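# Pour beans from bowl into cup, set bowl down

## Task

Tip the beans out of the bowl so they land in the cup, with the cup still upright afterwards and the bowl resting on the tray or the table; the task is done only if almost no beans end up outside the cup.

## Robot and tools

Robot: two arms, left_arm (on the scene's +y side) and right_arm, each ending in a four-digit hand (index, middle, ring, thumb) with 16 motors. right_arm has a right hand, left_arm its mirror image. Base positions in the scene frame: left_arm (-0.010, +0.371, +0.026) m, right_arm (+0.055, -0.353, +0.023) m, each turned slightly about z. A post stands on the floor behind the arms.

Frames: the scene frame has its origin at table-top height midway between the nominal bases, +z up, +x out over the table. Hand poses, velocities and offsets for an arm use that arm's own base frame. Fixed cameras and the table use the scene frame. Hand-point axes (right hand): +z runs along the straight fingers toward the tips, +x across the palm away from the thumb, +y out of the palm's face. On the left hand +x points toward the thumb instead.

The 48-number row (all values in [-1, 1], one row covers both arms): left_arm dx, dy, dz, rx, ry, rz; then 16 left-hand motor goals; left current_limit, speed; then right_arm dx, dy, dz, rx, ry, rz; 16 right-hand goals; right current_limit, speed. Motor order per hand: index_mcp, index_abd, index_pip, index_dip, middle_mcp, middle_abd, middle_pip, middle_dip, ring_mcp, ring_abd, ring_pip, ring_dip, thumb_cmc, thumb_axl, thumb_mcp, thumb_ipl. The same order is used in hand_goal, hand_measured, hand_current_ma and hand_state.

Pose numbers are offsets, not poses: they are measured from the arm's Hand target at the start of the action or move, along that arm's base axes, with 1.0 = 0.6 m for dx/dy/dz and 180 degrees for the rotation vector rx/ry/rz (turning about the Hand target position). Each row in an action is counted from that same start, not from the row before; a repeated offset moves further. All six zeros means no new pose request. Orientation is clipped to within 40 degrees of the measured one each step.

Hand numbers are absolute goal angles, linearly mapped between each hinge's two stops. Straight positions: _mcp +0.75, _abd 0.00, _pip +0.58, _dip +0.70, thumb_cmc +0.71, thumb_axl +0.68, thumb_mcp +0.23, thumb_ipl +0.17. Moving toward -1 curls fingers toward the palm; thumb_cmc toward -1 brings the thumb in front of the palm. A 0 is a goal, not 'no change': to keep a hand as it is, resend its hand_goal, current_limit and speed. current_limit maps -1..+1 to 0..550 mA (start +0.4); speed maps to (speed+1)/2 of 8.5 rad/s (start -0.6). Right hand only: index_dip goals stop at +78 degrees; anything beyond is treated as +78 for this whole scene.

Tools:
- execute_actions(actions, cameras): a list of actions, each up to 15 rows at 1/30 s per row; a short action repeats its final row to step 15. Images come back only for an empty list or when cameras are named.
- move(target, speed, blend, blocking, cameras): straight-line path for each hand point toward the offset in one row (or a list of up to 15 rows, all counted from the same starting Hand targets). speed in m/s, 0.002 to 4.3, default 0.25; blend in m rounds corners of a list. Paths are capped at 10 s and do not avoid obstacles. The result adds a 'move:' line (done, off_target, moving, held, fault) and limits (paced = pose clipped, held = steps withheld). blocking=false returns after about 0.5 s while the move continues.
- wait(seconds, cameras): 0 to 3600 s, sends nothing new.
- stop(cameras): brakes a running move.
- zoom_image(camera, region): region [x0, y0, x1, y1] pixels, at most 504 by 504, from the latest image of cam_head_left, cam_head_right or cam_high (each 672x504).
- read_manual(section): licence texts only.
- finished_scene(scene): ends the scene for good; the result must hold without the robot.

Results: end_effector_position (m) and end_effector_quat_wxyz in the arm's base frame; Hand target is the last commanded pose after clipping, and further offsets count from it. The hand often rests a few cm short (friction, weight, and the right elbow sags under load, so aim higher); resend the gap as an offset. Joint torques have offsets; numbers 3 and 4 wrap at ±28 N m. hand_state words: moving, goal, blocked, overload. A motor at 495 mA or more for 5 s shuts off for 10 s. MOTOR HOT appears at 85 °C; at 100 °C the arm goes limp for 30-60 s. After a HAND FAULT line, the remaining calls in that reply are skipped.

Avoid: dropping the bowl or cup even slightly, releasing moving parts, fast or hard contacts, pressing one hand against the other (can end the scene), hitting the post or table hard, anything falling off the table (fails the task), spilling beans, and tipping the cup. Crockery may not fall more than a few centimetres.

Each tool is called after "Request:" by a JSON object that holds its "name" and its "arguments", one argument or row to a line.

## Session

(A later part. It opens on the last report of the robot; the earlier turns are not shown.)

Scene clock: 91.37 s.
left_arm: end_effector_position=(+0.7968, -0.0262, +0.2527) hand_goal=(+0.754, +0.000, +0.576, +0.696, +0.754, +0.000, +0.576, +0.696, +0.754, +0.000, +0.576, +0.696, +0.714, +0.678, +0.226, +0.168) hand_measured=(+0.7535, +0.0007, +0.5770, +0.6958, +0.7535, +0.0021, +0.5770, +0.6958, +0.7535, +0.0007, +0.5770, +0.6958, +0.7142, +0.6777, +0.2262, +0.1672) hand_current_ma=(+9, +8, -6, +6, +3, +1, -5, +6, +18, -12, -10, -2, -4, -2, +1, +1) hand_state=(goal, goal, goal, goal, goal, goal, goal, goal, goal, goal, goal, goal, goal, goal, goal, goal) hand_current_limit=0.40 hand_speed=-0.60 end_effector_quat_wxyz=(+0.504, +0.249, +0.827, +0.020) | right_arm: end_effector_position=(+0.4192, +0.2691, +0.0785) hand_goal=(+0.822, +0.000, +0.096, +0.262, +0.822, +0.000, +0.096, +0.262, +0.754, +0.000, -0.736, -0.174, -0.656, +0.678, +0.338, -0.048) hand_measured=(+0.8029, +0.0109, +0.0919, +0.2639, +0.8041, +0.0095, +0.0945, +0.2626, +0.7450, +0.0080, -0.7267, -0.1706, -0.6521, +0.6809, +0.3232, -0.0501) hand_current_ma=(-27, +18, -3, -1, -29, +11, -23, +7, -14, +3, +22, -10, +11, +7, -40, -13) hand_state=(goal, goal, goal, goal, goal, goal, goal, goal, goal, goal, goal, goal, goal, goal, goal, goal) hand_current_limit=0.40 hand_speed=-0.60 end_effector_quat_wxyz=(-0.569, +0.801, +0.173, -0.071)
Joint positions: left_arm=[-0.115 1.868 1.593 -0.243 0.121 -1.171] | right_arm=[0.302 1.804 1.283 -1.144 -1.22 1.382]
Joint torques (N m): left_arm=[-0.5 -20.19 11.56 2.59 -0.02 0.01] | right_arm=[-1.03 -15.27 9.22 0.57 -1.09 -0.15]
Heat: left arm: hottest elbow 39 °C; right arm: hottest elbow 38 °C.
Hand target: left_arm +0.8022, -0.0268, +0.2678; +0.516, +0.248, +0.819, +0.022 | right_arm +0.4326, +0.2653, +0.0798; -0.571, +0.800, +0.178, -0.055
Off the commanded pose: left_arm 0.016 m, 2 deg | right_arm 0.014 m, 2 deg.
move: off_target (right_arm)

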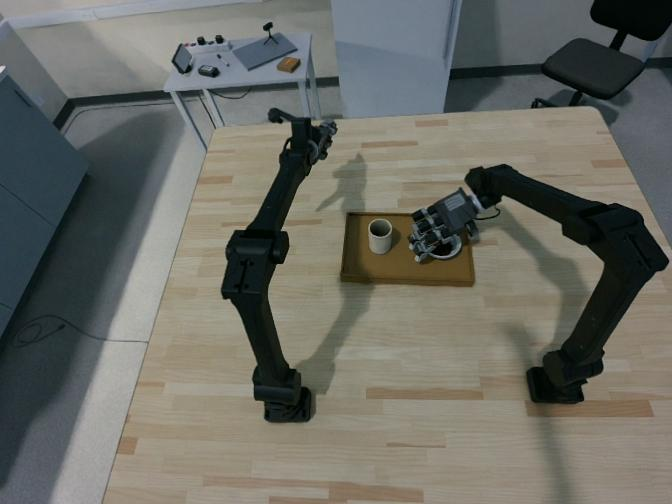

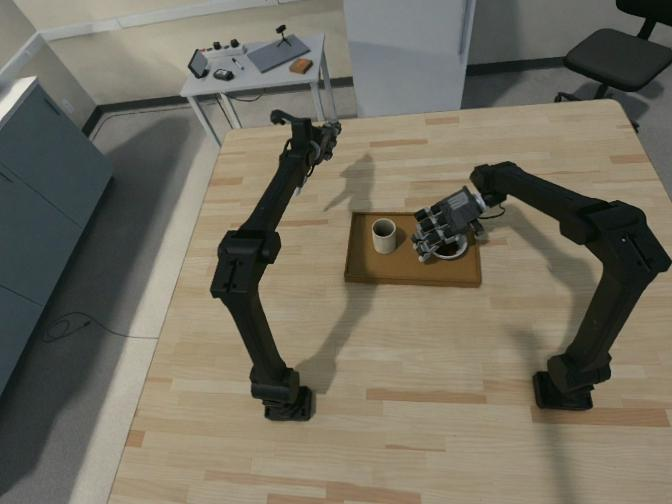

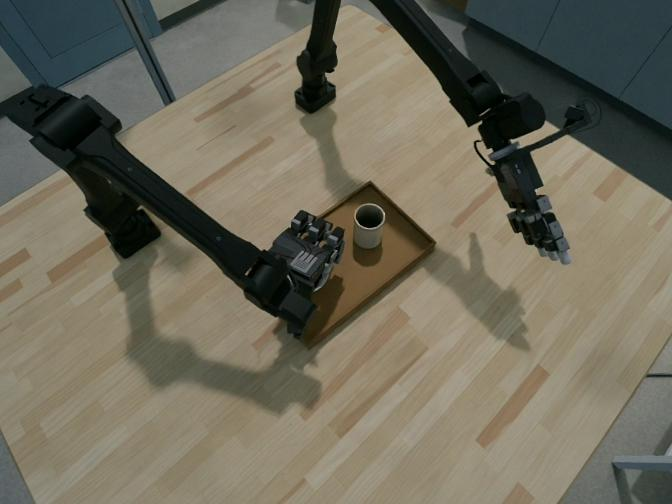

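Request:
{"name": "move", "arguments": {
  "target": [0,0,0,0,0,0, 0.754,0,0.576,0.696,0.754,0,0.576,0.696,0.754,0,0.576,0.696,0.714,0.678,0.226,0.168,0.40,-0.60, 0.0233,0.005,0,0,0,0, 0.822,0,0.095,0.261,0.822,0,0.095,0.261,0.754,0,-0.737,-0.174,-0.657,0.677,0.202,-0.049,0.40,-0.60],
  "speed": 0.08,
  "cameras": ["all"]
}}

Request:
{"name": "zoom_image", "arguments": {
  "camera": "cam_head_left",
  "region": [405, 210, 485, 280]
}}

Request:
{"name": "zoom_image", "arguments": {
  "camera": "cam_head_right",
  "region": [405, 210, 485, 280]
}}

Scene clock: 101.63 s.
left_arm: end_effector_position=(+0.7968, -0.0262, +0.2527) hand_goal=(+0.754, +0.000, +0.576, +0.696, +0.754, +0.000, +0.576, +0.696, +0.754, +0.000, +0.576, +0.696, +0.714, +0.678, +0.226, +0.168) hand_measured=(+0.7535, +0.0007, +0.5770, +0.6958, +0.7535, +0.0021, +0.5770, +0.6958, +0.7535, +0.0007, +0.5770, +0.6958, +0.7142, +0.6777, +0.2262, +0.1681) hand_current_ma=(+8, +17, -5, -2, +0, +6, -6, +4, +6, -11, +1, -4, +3, -4, +1, -10) hand_state=(goal, goal, goal, goal, goal, goal, goal, goal, goal, goal, goal, goal, goal, goal, goal, goal) hand_current_limit=0.40 hand_speed=-0.60 end_effector_quat_wxyz=(+0.504, +0.249, +0.827, +0.020) | right_arm: end_effector_position=(+0.4269, +0.2701, +0.0734) hand_goal=(+0.822, +0.000, +0.096, +0.262, +0.822, +0.000, +0.096, +0.262, +0.754, +0.000, -0.736, -0.174, -0.656, +0.678, +0.202, -0.048) hand_measured=(+0.8029, +0.0109, +0.0932, +0.2639, +0.8041, +0.0095, +0.0945, +0.2626, +0.7450, +0.0065, -0.7280, -0.1706, -0.6521, +0.6798, +0.1985, -0.0491) hand_current_ma=(-27, +25, -15, +2, -25, +6, -17, +3, -12, +7, +30, -5, +6, +0, -9, -1) hand_state=(goal, goal, goal, goal, goal, goal, goal, goal, goal, goal, goal, goal, goal, goal, goal, goal) hand_current_limit=0.40 hand_speed=-0.60 end_effector_quat_wxyz=(-0.569, +0.801, +0.172, -0.071)
Joint positions: left_arm=[-0.115 1.868 1.593 -0.243 0.121 -1.171] | right_arm=[0.299 1.83 1.305 -1.146 -1.22 1.378]
Joint torques (N m): left_arm=[-0.56 -20.25 11.58 2.66 -0.01 0.03] | right_arm=[-0.97 -15.09 11.51 -0.05 -1.08 -0.15]
Heat: left arm: hottest elbow 39 °C; right arm: hottest elbow 38 °C.
Hand target: left_arm +0.8022, -0.0268, +0.2678; +0.516, +0.248, +0.819, +0.022 | right_arm +0.4466, +0.2683, +0.0797; -0.571, +0.800, +0.177, -0.055
Off the commanded pose: left_arm 0.016 m, 2 deg | right_arm 0.021 m, 2 deg.
move: off_target (right_arm)

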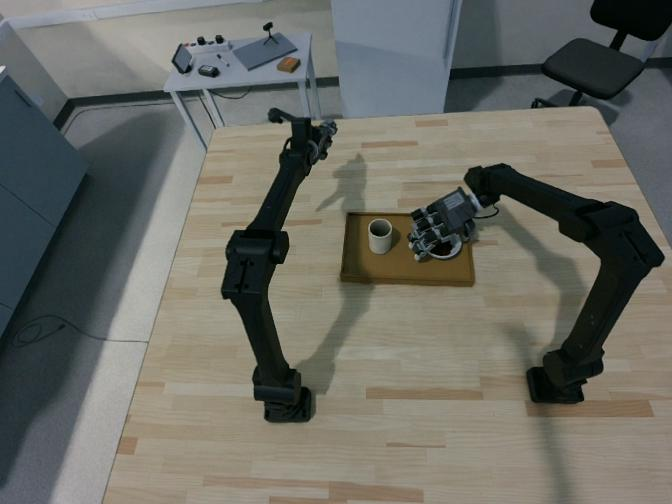

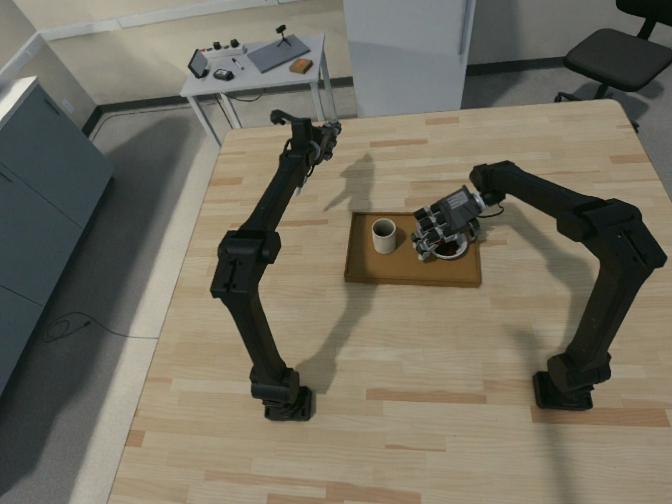

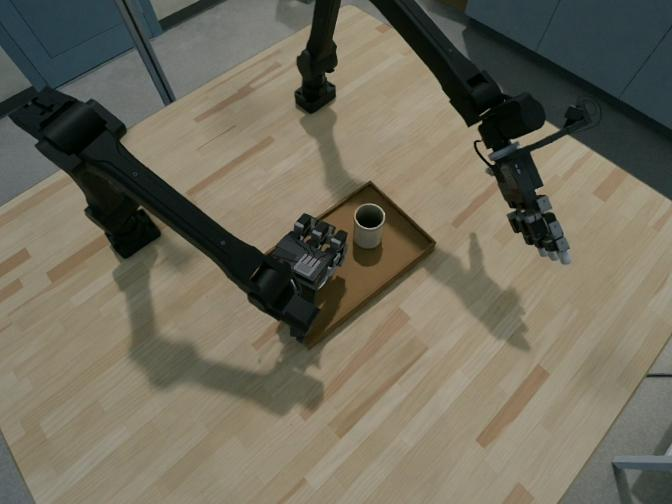

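Scaled by 6.300 from the camera's image (finer frame: 960x720).

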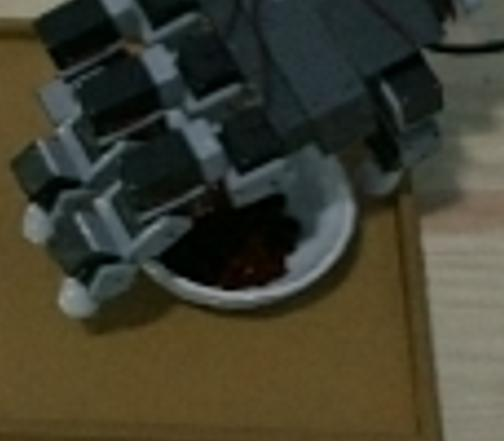

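Scaled by 6.300 from the camera's image (finer frame: 960x720).

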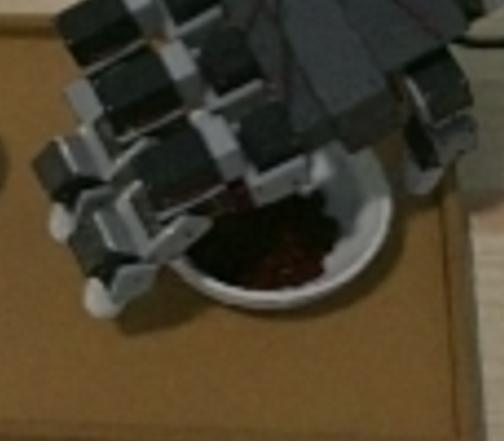

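Request:
{"name": "zoom_image", "arguments": {
  "camera": "cam_head_left",
  "region": [405, 240, 435, 270]
}}

Request:
{"name": "zoom_image", "arguments": {
  "camera": "cam_head_right",
  "region": [405, 240, 435, 270]
}}

Request:
{"name": "zoom_image", "arguments": {
  "camera": "cam_high",
  "region": [300, 220, 360, 280]
}}

Scaled by 16.800 from the camera's image (finer frame: 960x720).

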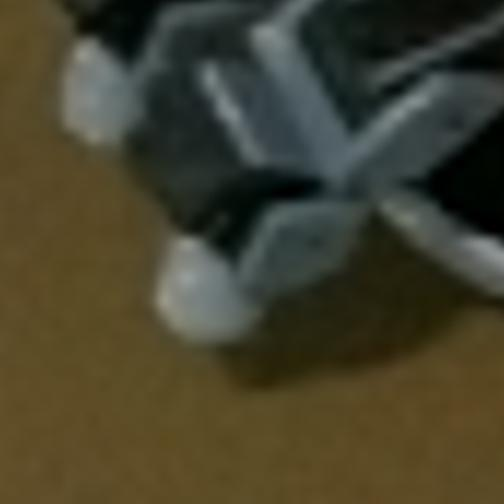

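Scaled by 16.800 from the camera's image (finer frame: 960x720).

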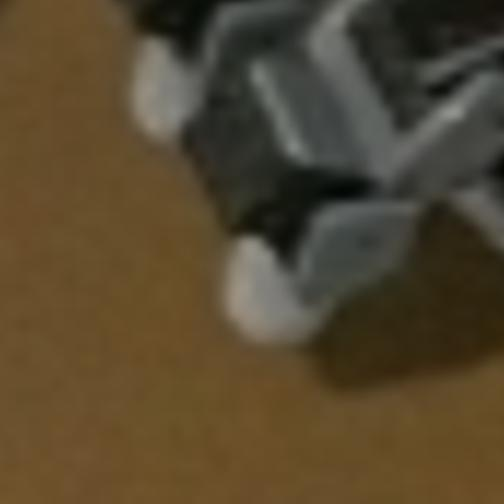

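Scaled by 8.400 from the camera's image (finer frame: 960x720).

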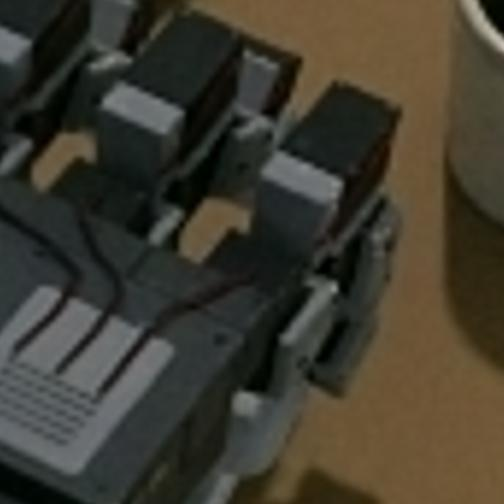

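Request:
{"name": "move", "arguments": {
  "target": [0,0,0,0,0,0, 0.754,0,0.576,0.696,0.754,0,0.576,0.696,0.754,0,0.576,0.696,0.714,0.678,0.226,0.168,0.40,-0.60, 0.0167,0,-0.0083,0,0,0, 0.822,0,0.095,0.261,0.822,0,0.095,0.261,0.754,0,-0.737,-0.174,-0.657,0.677,0.202,-0.049,0.40,-0.60],
  "speed": 0.06,
  "cameras": ["all"]
}}

Request:
{"name": "zoom_image", "arguments": {
  "camera": "cam_head_left",
  "region": [405, 210, 485, 280]
}}

Request:
{"name": "zoom_image", "arguments": {
  "camera": "cam_head_left",
  "region": [405, 240, 435, 270]
}}

Scene clock: 104.80 s.
left_arm: end_effector_position=(+0.7968, -0.0262, +0.2527) hand_goal=(+0.754, +0.000, +0.576, +0.696, +0.754, +0.000, +0.576, +0.696, +0.754, +0.000, +0.576, +0.696, +0.714, +0.678, +0.226, +0.168) hand_measured=(+0.7535, +0.0007, +0.5770, +0.6958, +0.7535, +0.0021, +0.5770, +0.6958, +0.7535, +0.0007, +0.5770, +0.6958, +0.7142, +0.6777, +0.2262, +0.1681) hand_current_ma=(+9, +3, -3, +7, -4, -3, +13, +12, +6, -5, -5, -12, -2, -11, +2, -6) hand_state=(goal, goal, goal, goal, goal, goal, goal, goal, goal, goal, goal, goal, goal, goal, goal, goal) hand_current_limit=0.40 hand_speed=-0.60 end_effector_quat_wxyz=(+0.504, +0.249, +0.827, +0.020) | right_arm: end_effector_position=(+0.4364, +0.2699, +0.0684) hand_goal=(+0.822, +0.000, +0.096, +0.262, +0.822, +0.000, +0.096, +0.262, +0.754, +0.000, -0.736, -0.174, -0.656, +0.678, +0.202, -0.048) hand_measured=(+0.8041, +0.0109, +0.0932, +0.2652, +0.8041, +0.0095, +0.0945, +0.2639, +0.7438, +0.0065, -0.7267, -0.1719, -0.6521, +0.6809, +0.1995, -0.0501) hand_current_ma=(-21, +27, -11, +2, -30, +9, -15, +5, +1, +10, +32, -3, +8, -16, -10, -1) hand_state=(goal, goal, goal, goal, goal, goal, goal, goal, goal, goal, goal, goal, goal, goal, goal, goal) hand_current_limit=0.40 hand_speed=-0.60 end_effector_quat_wxyz=(-0.569, +0.801, +0.171, -0.072)
Joint positions: left_arm=[-0.115 1.868 1.593 -0.243 0.121 -1.171] | right_arm=[0.293 1.86 1.335 -1.162 -1.219 1.363]
Joint torques (N m): left_arm=[-0.5 -20.19 11.55 2.62 -0.01 0.01] | right_arm=[-0.97 -15.56 11.64 -0.09 -1.07 -0.16]
Heat: left arm: hottest elbow 40 °C; right arm: hottest elbow 38 °C.
Hand target: left_arm +0.8022, -0.0268, +0.2678; +0.516, +0.248, +0.819, +0.022 | right_arm +0.4568, +0.2682, +0.0749; -0.571, +0.800, +0.178, -0.055
Off the commanded pose: left_arm 0.016 m, 2 deg | right_arm 0.021 m, 2 deg.
move: off_target (right_arm)

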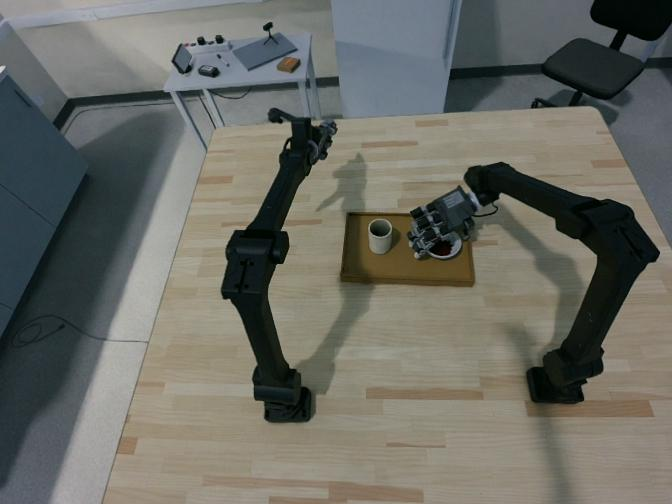

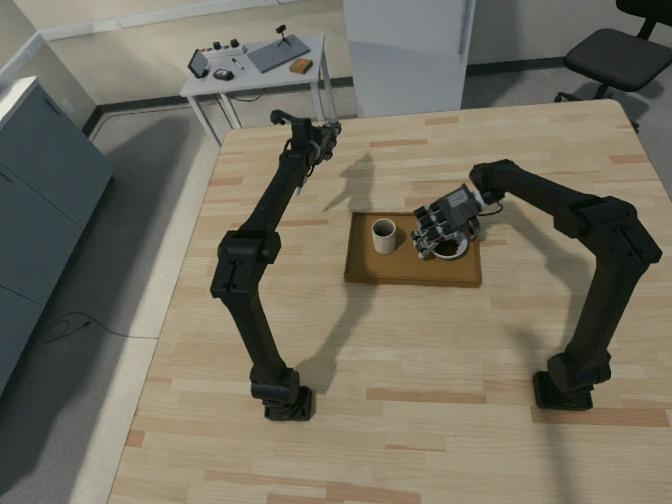

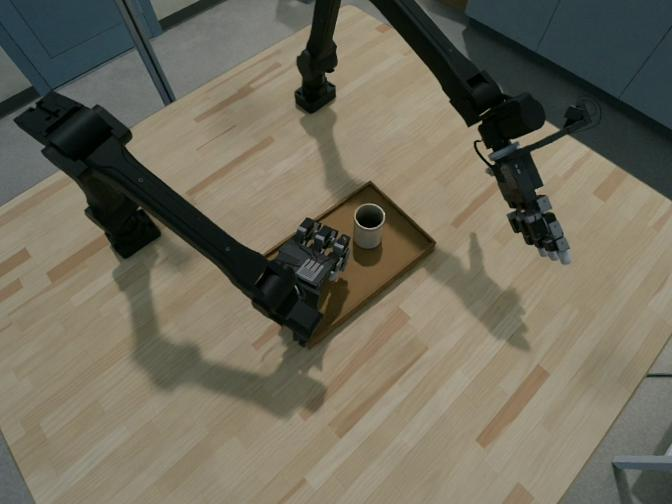

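Scaled by 6.300 from the camera's image (finer frame: 960x720).

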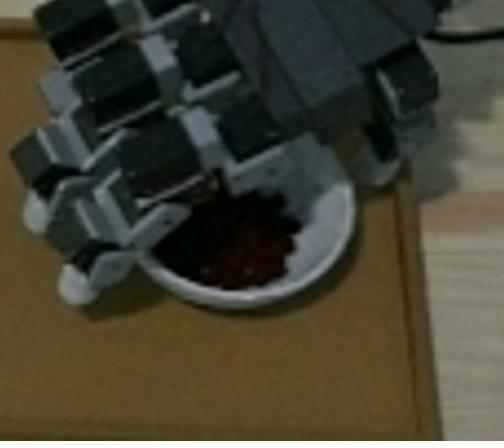

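Scaled by 16.800 from the camera's image (finer frame: 960x720).

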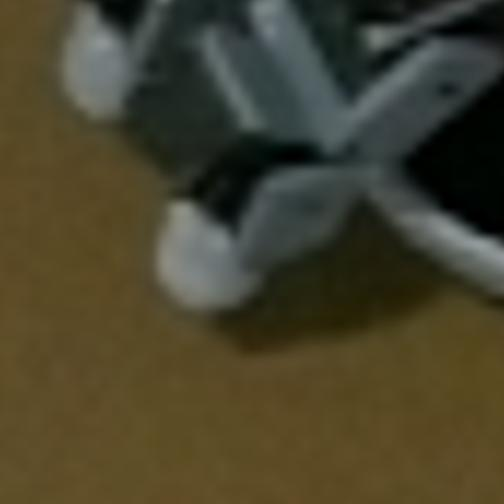

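Request:
{"name": "move", "arguments": {
  "target": [0,0,0,0,0,0, 0.754,0,0.576,0.696,0.754,0,0.576,0.696,0.754,0,0.576,0.696,0.714,0.678,0.226,0.168,0.40,-0.60, 0,0,0,0,0,0, 0.685,0,0.124,0.101,0.685,0,0.124,0.101,0.754,0,-0.737,-0.174,-0.600,0.677,0.225,-0.211,0.40,-0.85],
  "speed": 0.06,
  "cameras": ["all"]
}}

Request:
{"name": "zoom_image", "arguments": {
  "camera": "cam_head_left",
  "region": [405, 210, 485, 280]
}}

Request:
{"name": "zoom_image", "arguments": {
  "camera": "cam_head_right",
  "region": [405, 210, 485, 280]
}}

Scene clock: 109.50 s.
left_arm: end_effector_position=(+0.7968, -0.0262, +0.2527) hand_goal=(+0.754, +0.000, +0.576, +0.696, +0.754, +0.000, +0.576, +0.696, +0.754, +0.000, +0.576, +0.696, +0.714, +0.678, +0.226, +0.168) hand_measured=(+0.7535, +0.0021, +0.5770, +0.6958, +0.7535, +0.0021, +0.5770, +0.6958, +0.7535, +0.0007, +0.5770, +0.6958, +0.7142, +0.6777, +0.2262, +0.1672) hand_current_ma=(+9, +10, -5, +4, +2, +1, +1, +11, +22, +3, -8, -6, +0, -6, -2, -6) hand_state=(goal, goal, goal, goal, goal, goal, goal, goal, goal, goal, goal, goal, goal, goal, goal, goal) hand_current_limit=0.40 hand_speed=-0.60 end_effector_quat_wxyz=(+0.504, +0.249, +0.827, +0.020) | right_arm: end_effector_position=(+0.4365, +0.2700, +0.0684) hand_goal=(+0.686, +0.000, +0.124, +0.102, +0.686, +0.000, +0.124, +0.102, +0.754, +0.000, -0.736, -0.174, -0.600, +0.678, +0.226, -0.210) hand_measured=(+0.6666, +0.0109, +0.1099, +0.1084, +0.6666, +0.0095, +0.1099, +0.1059, +0.7438, +0.0080, -0.7280, -0.1706, -0.5981, +0.6809, +0.2163, -0.2063) hand_current_ma=(-36, +26, -27, +0, -38, +12, -39, +16, -12, +3, +25, +0, -1, +9, -30, +10) hand_state=(goal, goal, goal, goal, goal, goal, goal, goal, goal, goal, goal, goal, goal, goal, goal, goal) hand_current_limit=0.40 hand_speed=-0.85 end_effector_quat_wxyz=(-0.569, +0.801, +0.171, -0.072)
Joint positions: left_arm=[-0.115 1.868 1.593 -0.243 0.121 -1.171] | right_arm=[0.293 1.86 1.335 -1.162 -1.219 1.362]
Joint torques (N m): left_arm=[-0.44 -20.13 11.56 2.59 -0.02 0.02] | right_arm=[-1.03 -15.5 11.63 -0.1 -1.07 -0.15]
Heat: left arm: hottest elbow 40 °C; right arm: hottest elbow 39 °C.
Hand target: left_arm +0.8022, -0.0268, +0.2678; +0.516, +0.248, +0.819, +0.022 | right_arm +0.4568, +0.2683, +0.0750; -0.571, +0.800, +0.177, -0.055
Off the commanded pose: left_arm 0.016 m, 2 deg | right_arm 0.021 m, 2 deg.
move: done

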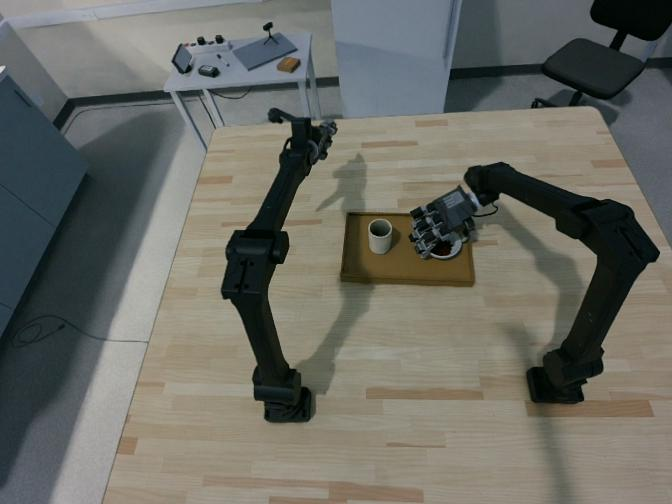

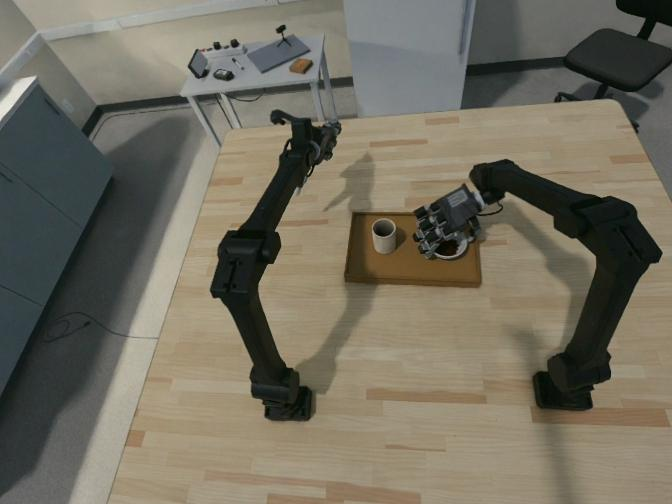

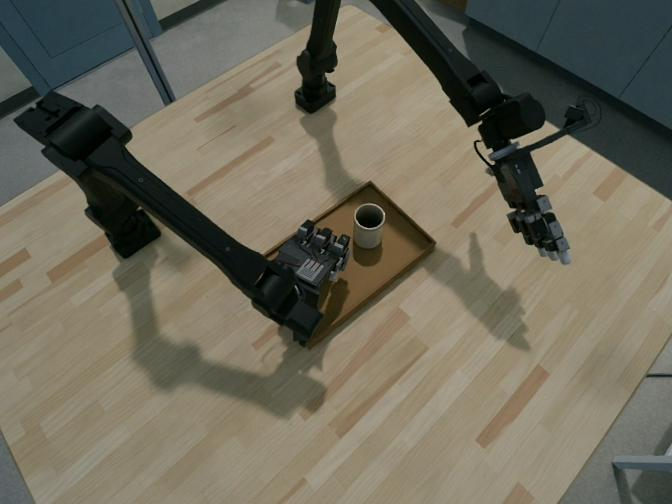

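Scaled by 6.300 from the camera's image (finer frame: 960x720).

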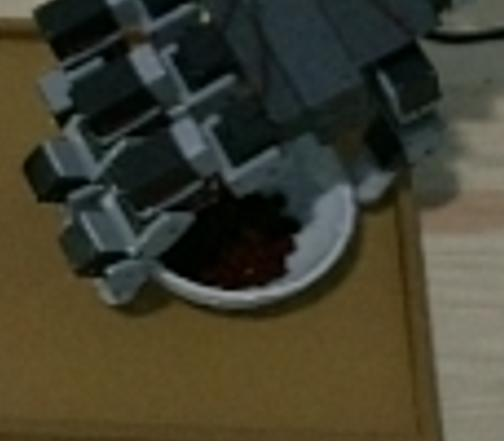

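Scaled by 6.300 from the camera's image (finer frame: 960x720).

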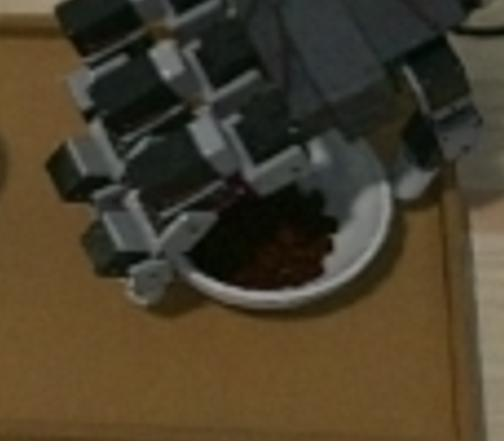

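Request:
{"name": "move", "arguments": {
  "target": [0,0,0,0,0,0, 0.754,0,0.576,0.696,0.754,0,0.576,0.696,0.754,0,0.576,0.696,0.714,0.678,0.226,0.168,0.40,-0.60, 0,0,0,0,0,0, 0.562,0,0.124,0.044,0.562,0,0.124,0.044,0.754,0,-0.737,-0.174,-0.600,0.677,0.157,-0.243,0.40,-0.92],
  "speed": 0.06,
  "cameras": ["all"]
}}

Request:
{"name": "zoom_image", "arguments": {
  "camera": "cam_head_left",
  "region": [405, 210, 485, 280]
}}

Scene clock: 111.97 s.
left_arm: end_effector_position=(+0.7968, -0.0262, +0.2527) hand_goal=(+0.754, +0.000, +0.576, +0.696, +0.754, +0.000, +0.576, +0.696, +0.754, +0.000, +0.576, +0.696, +0.714, +0.678, +0.226, +0.168) hand_measured=(+0.7535, +0.0007, +0.5770, +0.6958, +0.7535, +0.0007, +0.5770, +0.6958, +0.7535, +0.0007, +0.5757, +0.6958, +0.7142, +0.6767, +0.2262, +0.1681) hand_current_ma=(+12, -6, -10, +14, +7, -4, -8, +6, +13, -5, -7, -4, -4, -8, +5, -4) hand_state=(goal, goal, goal, goal, goal, goal, goal, goal, goal, goal, goal, goal, goal, goal, goal, goal) hand_current_limit=0.40 hand_speed=-0.60 end_effector_quat_wxyz=(+0.504, +0.249, +0.827, +0.020) | right_arm: end_effector_position=(+0.4366, +0.2700, +0.0687) hand_goal=(+0.562, +0.000, +0.124, +0.044, +0.562, +0.000, +0.124, +0.044, +0.754, +0.000, -0.736, -0.174, -0.600, +0.678, +0.158, -0.242) hand_measured=(+0.5979, +0.0109, +0.1343, +0.0575, +0.5846, +0.0007, +0.1330, +0.0511, +0.7450, +0.0065, -0.7280, -0.1719, -0.5981, +0.6798, +0.1817, -0.2321) hand_current_ma=(+86, +24, +23, +28, +69, -3, +0, +15, -16, -8, +20, -1, +8, +2, +65, +20) hand_state=(blocked, goal, goal, goal, blocked, goal, goal, goal, goal, goal, goal, goal, goal, goal, blocked, goal) hand_current_limit=0.40 hand_speed=-0.92 end_effector_quat_wxyz=(-0.569, +0.801, +0.171, -0.072)
Joint positions: left_arm=[-0.115 1.868 1.593 -0.243 0.121 -1.171] | right_arm=[0.293 1.86 1.336 -1.162 -1.219 1.362]
Joint torques (N m): left_arm=[-0.44 -20.13 11.55 2.61 0 0.02] | right_arm=[-0.97 -15.5 11.58 -0.08 -1.06 -0.14]
Heat: left arm: hottest elbow 40 °C; right arm: hottest elbow 39 °C.
Hand target: left_arm +0.8022, -0.0268, +0.2678; +0.516, +0.248, +0.819, +0.022 | right_arm +0.4567, +0.2682, +0.0749; -0.571, +0.800, +0.177, -0.055
Off the commanded pose: left_arm 0.016 m, 2 deg | right_arm 0.021 m, 2 deg.
move: done

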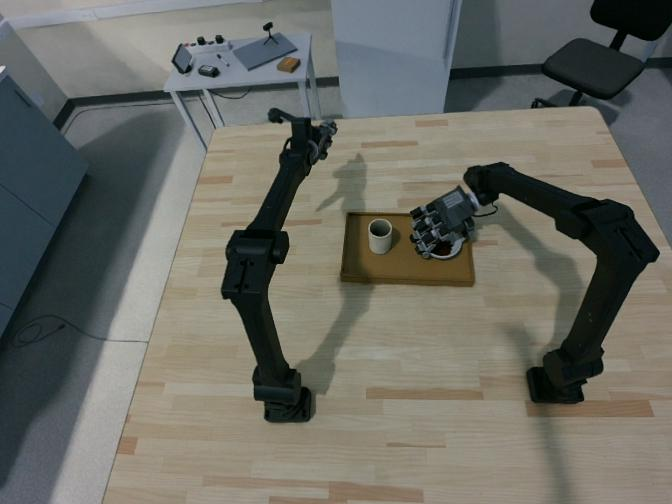

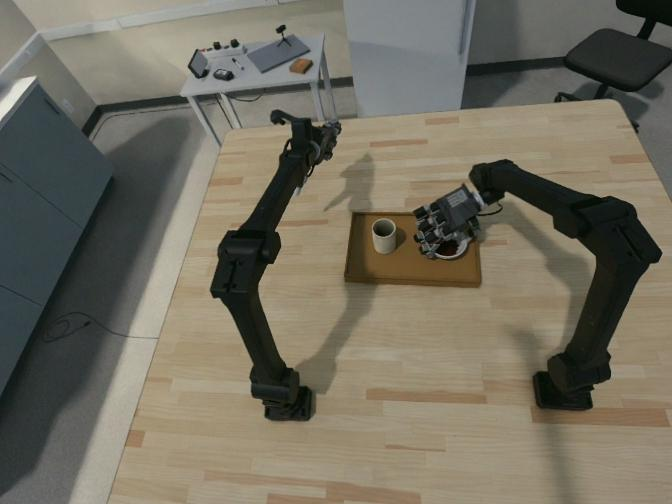

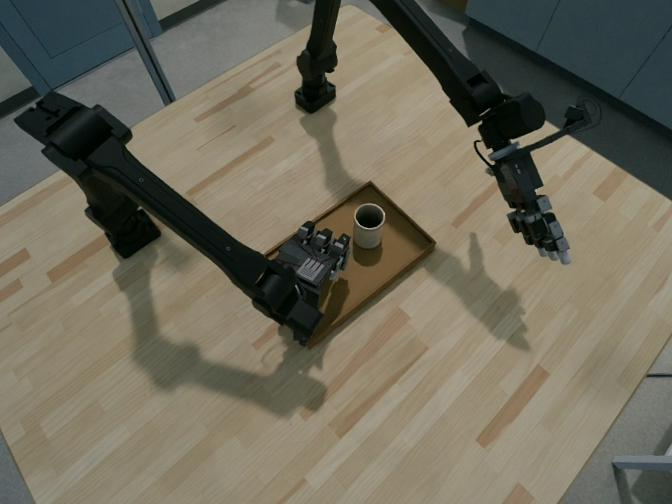

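Scaled by 6.300 from the camera's image (finer frame: 960x720).

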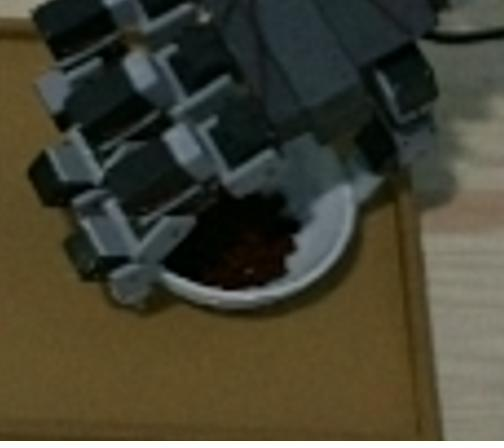

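Request:
{"name": "move", "arguments": {
  "target": [0,0,0,0,0,0, 0.754,0,0.576,0.696,0.754,0,0.576,0.696,0.754,0,0.576,0.696,0.714,0.678,0.226,0.168,0.40,-0.60, 0,0,0,0,0,0, 0.493,0,0.124,-0.029,0.493,0,0.124,-0.029,0.754,0,-0.737,-0.174,-0.600,0.677,0.034,-0.308,0.60,-0.92],
  "speed": 0.06,
  "cameras": ["all"]
}}

Request:
{"name": "zoom_image", "arguments": {
  "camera": "cam_head_left",
  "region": [405, 210, 485, 280]
}}

Scene clock: 113.43 s.
left_arm: end_effector_position=(+0.7968, -0.0262, +0.2527) hand_goal=(+0.754, +0.000, +0.576, +0.696, +0.754, +0.000, +0.576, +0.696, +0.754, +0.000, +0.576, +0.696, +0.714, +0.678, +0.226, +0.168) hand_measured=(+0.7535, +0.0007, +0.5770, +0.6958, +0.7535, +0.0007, +0.5770, +0.6958, +0.7535, +0.0007, +0.5770, +0.6958, +0.7142, +0.6767, +0.2252, +0.1681) hand_current_ma=(+6, +8, +4, +5, +0, +2, +8, +8, +6, -4, -3, -4, +1, +1, +6, -10) hand_state=(goal, goal, goal, goal, goal, goal, goal, goal, goal, goal, goal, goal, goal, goal, goal, goal) hand_current_limit=0.40 hand_speed=-0.60 end_effector_quat_wxyz=(+0.504, +0.249, +0.827, +0.020) | right_arm: end_effector_position=(+0.4366, +0.2701, +0.0687) hand_goal=(+0.494, +0.000, +0.124, -0.028, +0.494, +0.000, +0.124, -0.028, +0.754, +0.000, -0.736, -0.174, -0.600, +0.678, +0.034, -0.308) hand_measured=(+0.5882, +0.0109, +0.1587, +0.0307, +0.5750, +0.0007, +0.1587, +0.0180, +0.7438, +0.0065, -0.7267, -0.1719, -0.5981, +0.6809, +0.1826, -0.2340) hand_current_ma=(+223, +26, +65, +117, +195, +2, +66, +99, -17, +4, +30, -2, +2, +0, +376, +204) hand_state=(blocked, goal, blocked, blocked, blocked, goal, blocked, blocked, goal, goal, goal, goal, goal, goal, moving, blocked) hand_current_limit=0.60 hand_speed=-0.92 end_effector_quat_wxyz=(-0.569, +0.801, +0.171, -0.071)
Joint positions: left_arm=[-0.115 1.868 1.593 -0.243 0.121 -1.171] | right_arm=[0.293 1.86 1.336 -1.162 -1.22 1.362]
Joint torques (N m): left_arm=[-0.44 -20.07 11.59 2.63 -0.01 0.01] | right_arm=[-0.91 -15.56 11.58 -0.09 -1.04 -0.15]
Heat: left arm: hottest elbow 40 °C; right arm: hottest elbow 39 °C.
Hand target: left_arm +0.8022, -0.0268, +0.2678; +0.516, +0.248, +0.819, +0.022 | right_arm +0.4567, +0.2682, +0.0749; -0.571, +0.800, +0.178, -0.055
Off the commanded pose: left_arm 0.016 m, 2 deg | right_arm 0.021 m, 2 deg.
move: done

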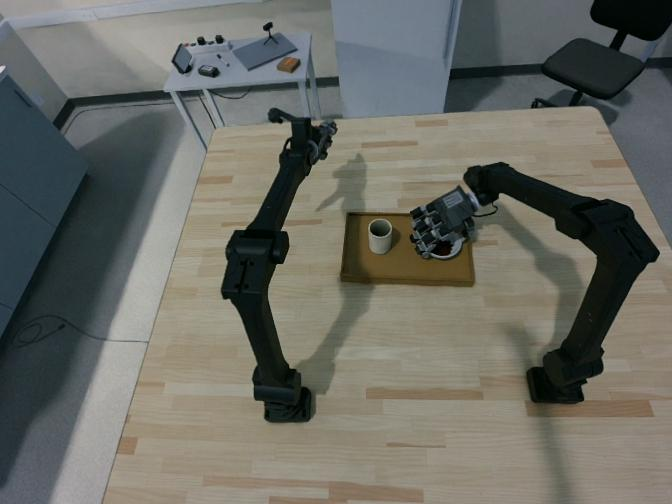

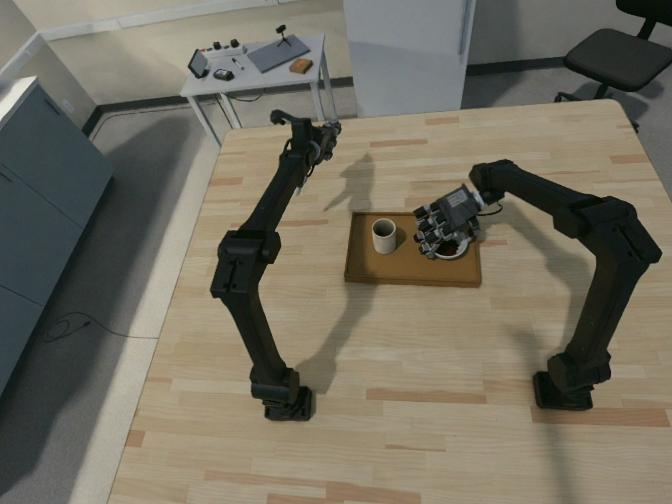

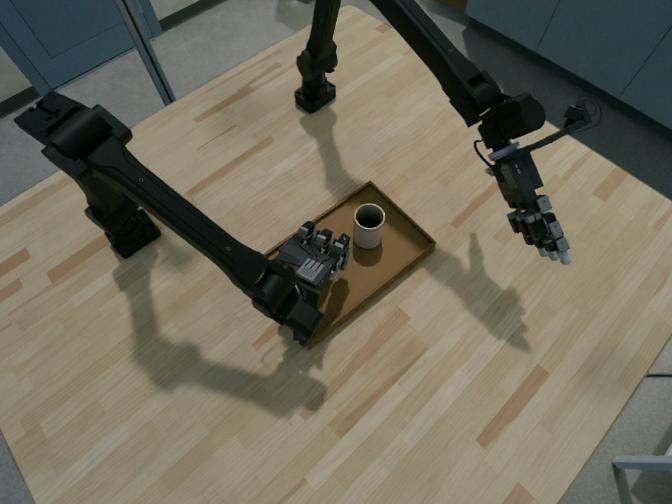

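Scaled by 6.300 from the camera's image (finer frame: 960x720).

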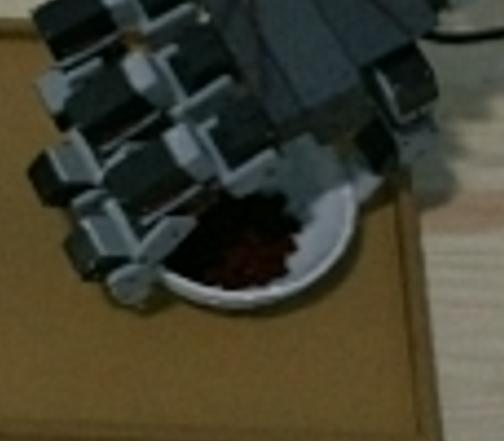

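Request:
{"name": "move", "arguments": {
  "target": [0,0,0,0,0,0, 0.754,0,0.576,0.696,0.754,0,0.576,0.696,0.754,0,0.576,0.696,0.714,0.678,0.226,0.168,0.40,-0.60, 0,0,0.07,0,0,0, 0.493,0,0.124,-0.029,0.493,0,0.124,-0.029,0.754,0,-0.737,-0.174,-0.600,0.677,0.034,-0.308,0.60,-0.92],
  "speed": 0.06,
  "cameras": ["all"]
}}

Request:
{"name": "zoom_image", "arguments": {
  "camera": "cam_head_left",
  "region": [405, 210, 485, 280]
}}

Request:
{"name": "zoom_image", "arguments": {
  "camera": "cam_high",
  "region": [270, 210, 370, 310]
}}

Scene clock: 115.53 s.
left_arm: end_effector_position=(+0.7968, -0.0262, +0.2527) hand_goal=(+0.754, +0.000, +0.576, +0.696, +0.754, +0.000, +0.576, +0.696, +0.754, +0.000, +0.576, +0.696, +0.714, +0.678, +0.226, +0.168) hand_measured=(+0.7535, +0.0007, +0.5770, +0.6958, +0.7535, +0.0021, +0.5770, +0.6958, +0.7535, +0.0007, +0.5770, +0.6958, +0.7142, +0.6777, +0.2262, +0.1672) hand_current_ma=(+11, -1, -15, +10, -1, +10, +6, +8, +11, -5, -7, -12, +5, -13, +6, -4) hand_state=(goal, goal, goal, goal, goal, goal, goal, goal, goal, goal, goal, goal, goal, goal, goal, goal) hand_current_limit=0.40 hand_speed=-0.60 end_effector_quat_wxyz=(+0.504, +0.249, +0.827, +0.020) | right_arm: end_effector_position=(+0.4330, +0.2678, +0.0824) hand_goal=(+0.494, +0.000, +0.124, -0.028, +0.494, +0.000, +0.124, -0.028, +0.754, +0.000, -0.736, -0.174, -0.600, +0.678, +0.034, -0.308) hand_measured=(+0.5834, +0.0109, +0.1625, +0.0307, +0.5690, -0.0008, +0.1638, +0.0180, +0.7450, +0.0080, -0.7280, -0.1719, -0.5919, +0.6809, +0.1836, -0.2330) hand_current_ma=(+215, +15, +86, +122, +183, +6, +65, +97, -10, +1, +31, +0, +17, +1, +426, +203) hand_state=(blocked, goal, blocked, blocked, blocked, goal, blocked, blocked, goal, goal, goal, goal, goal, goal, blocked, blocked) hand_current_limit=0.60 hand_speed=-0.92 end_effector_quat_wxyz=(-0.564, +0.805, +0.159, -0.092)
Joint positions: left_arm=[-0.115 1.868 1.593 -0.243 0.121 -1.171] | right_arm=[0.293 1.86 1.374 -1.256 -1.212 1.355]
Joint torques (N m): left_arm=[-0.32 -20.13 11.59 2.61 -0.01 0.02] | right_arm=[-0.91 -19.96 12.52 -0.35 -1.34 -0.07]
Heat: left arm: hottest elbow 40 °C; right arm: hottest elbow 39 °C.
Hand target: left_arm +0.8022, -0.0268, +0.2678; +0.516, +0.248, +0.819, +0.022 | right_arm +0.4567, +0.2682, +0.1169; -0.571, +0.800, +0.178, -0.055
Off the commanded pose: left_arm 0.016 m, 2 deg | right_arm 0.042 m, 5 deg.
move: off_target (right_arm)

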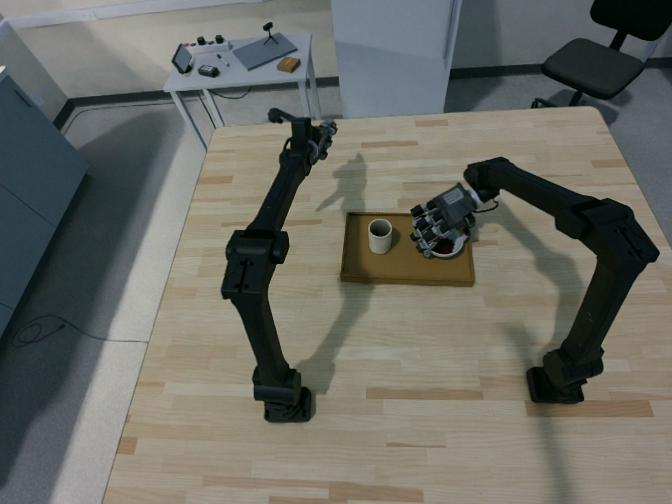

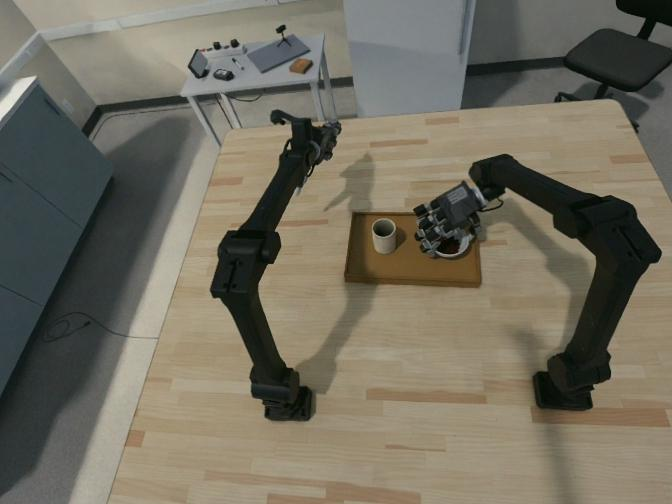

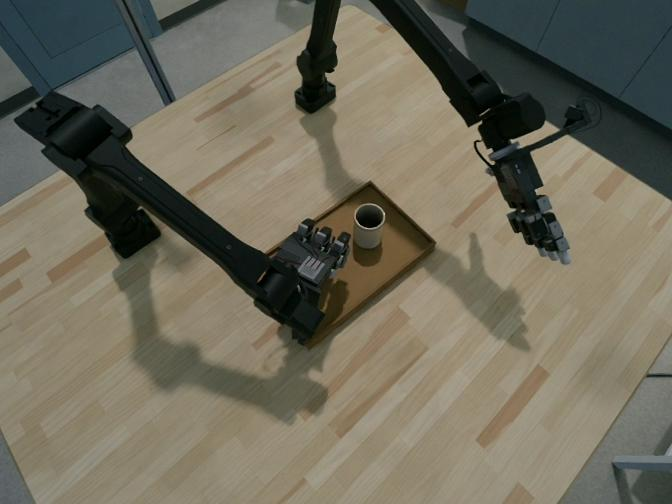

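Scaled by 6.300 from the camera's image (finer frame: 960x720).

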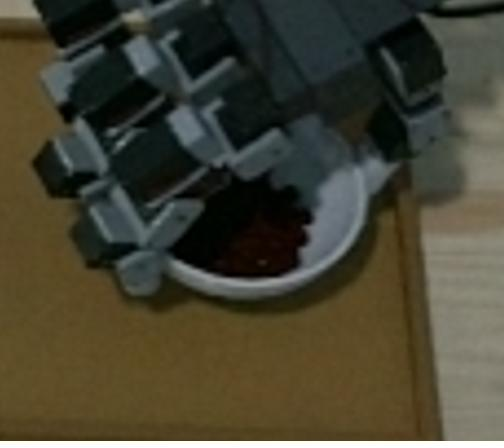

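Scaled by 5.040 from the camera's image (finer frame: 960x720).

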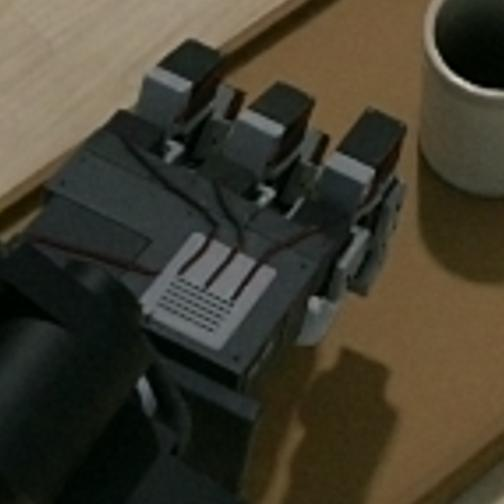

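Request:
{"name": "move", "arguments": {
  "target": [0,0,0,0,0,0, 0.754,0,0.576,0.696,0.754,0,0.576,0.696,0.754,0,0.576,0.696,0.714,0.678,0.226,0.168,0.40,-0.60, 0,0,0.06,0,0,0, 0.493,0,0.124,-0.029,0.493,0,0.124,-0.029,0.754,0,-0.737,-0.174,-0.600,0.677,0.034,-0.308,0.60,-0.92],
  "speed": 0.06,
  "cameras": ["all"]
}}

Request:
{"name": "zoom_image", "arguments": {
  "camera": "cam_head_left",
  "region": [405, 200, 485, 270]
}}

Scene clock: 117.63 s.
left_arm: end_effector_position=(+0.7968, -0.0262, +0.2527) hand_goal=(+0.754, +0.000, +0.576, +0.696, +0.754, +0.000, +0.576, +0.696, +0.754, +0.000, +0.576, +0.696, +0.714, +0.678, +0.226, +0.168) hand_measured=(+0.7535, +0.0007, +0.5770, +0.6958, +0.7535, +0.0021, +0.5770, +0.6958, +0.7535, +0.0007, +0.5770, +0.6958, +0.7142, +0.6777, +0.2262, +0.1681) hand_current_ma=(+12, +7, +1, +16, +3, +6, +2, +6, +7, -6, -13, -4, +4, -12, +9, -1) hand_state=(goal, goal, goal, goal, goal, goal, goal, goal, goal, goal, goal, goal, goal, goal, goal, goal) hand_current_limit=0.40 hand_speed=-0.60 end_effector_quat_wxyz=(+0.504, +0.249, +0.827, +0.020) | right_arm: end_effector_position=(+0.4355, +0.2685, +0.1168) hand_goal=(+0.494, +0.000, +0.124, -0.028, +0.494, +0.000, +0.124, -0.028, +0.754, +0.000, -0.736, -0.174, -0.600, +0.678, +0.034, -0.308) hand_measured=(+0.5846, +0.0109, +0.1625, +0.0307, +0.5690, -0.0008, +0.1625, +0.0193, +0.7438, +0.0065, -0.7280, -0.1706, -0.5919, +0.6809, +0.1846, -0.2330) hand_current_ma=(+218, +18, +81, +117, +172, -2, +63, +99, -17, +0, +24, +6, +18, +7, +414, +206) hand_state=(blocked, goal, blocked, blocked, blocked, goal, blocked, blocked, goal, goal, goal, goal, goal, goal, blocked, blocked) hand_current_limit=0.60 hand_speed=-0.92 end_effector_quat_wxyz=(-0.564, +0.805, +0.159, -0.092)
Joint positions: left_arm=[-0.115 1.868 1.593 -0.243 0.121 -1.171] | right_arm=[0.293 1.828 1.427 -1.342 -1.212 1.354]
Joint torques (N m): left_arm=[-0.44 -20.01 11.55 2.65 -0.01 0.01] | right_arm=[-0.97 -20.01 12.92 -0.32 -1.34 -0.08]
Heat: left arm: hottest elbow 40 °C; right arm: hottest elbow 40 °C.
Hand target: left_arm +0.8022, -0.0268, +0.2678; +0.516, +0.248, +0.819, +0.022 | right_arm +0.4568, +0.2683, +0.1530; -0.571, +0.800, +0.178, -0.055
Off the commanded pose: left_arm 0.016 m, 2 deg | right_arm 0.042 m, 5 deg.
move: off_target (right_arm)

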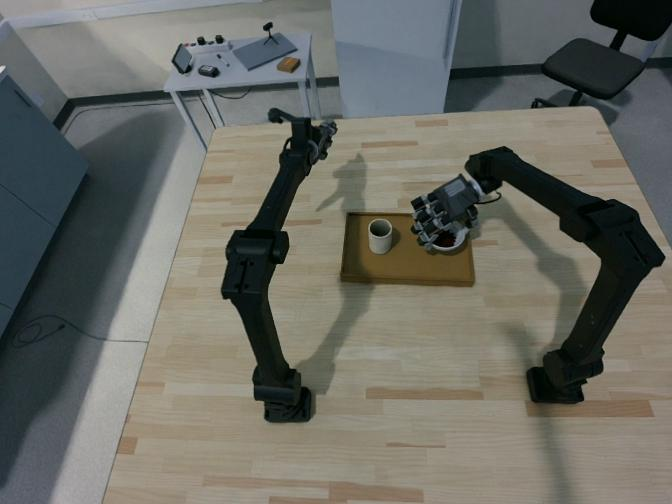

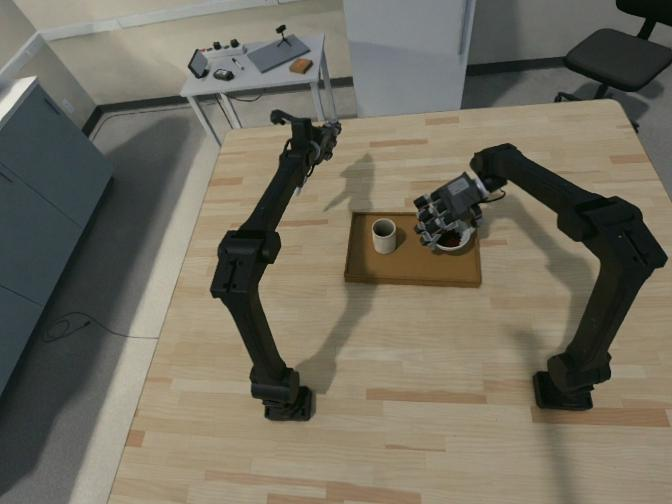

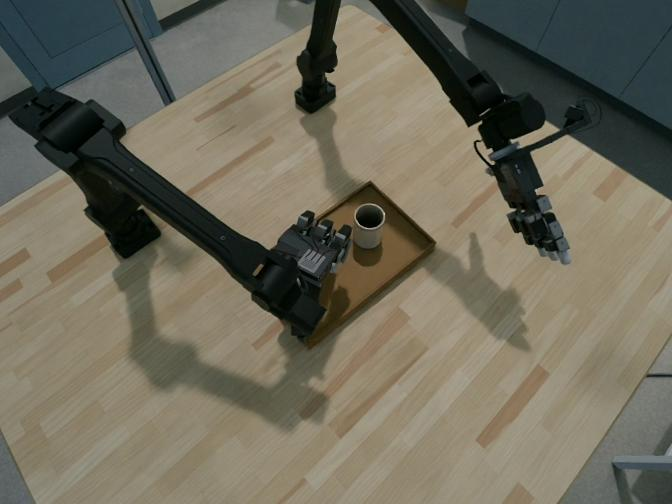

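Scaled by 6.300 from the camera's image (finer frame: 960x720).

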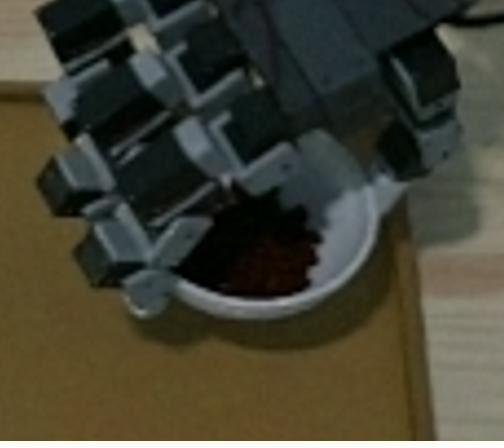

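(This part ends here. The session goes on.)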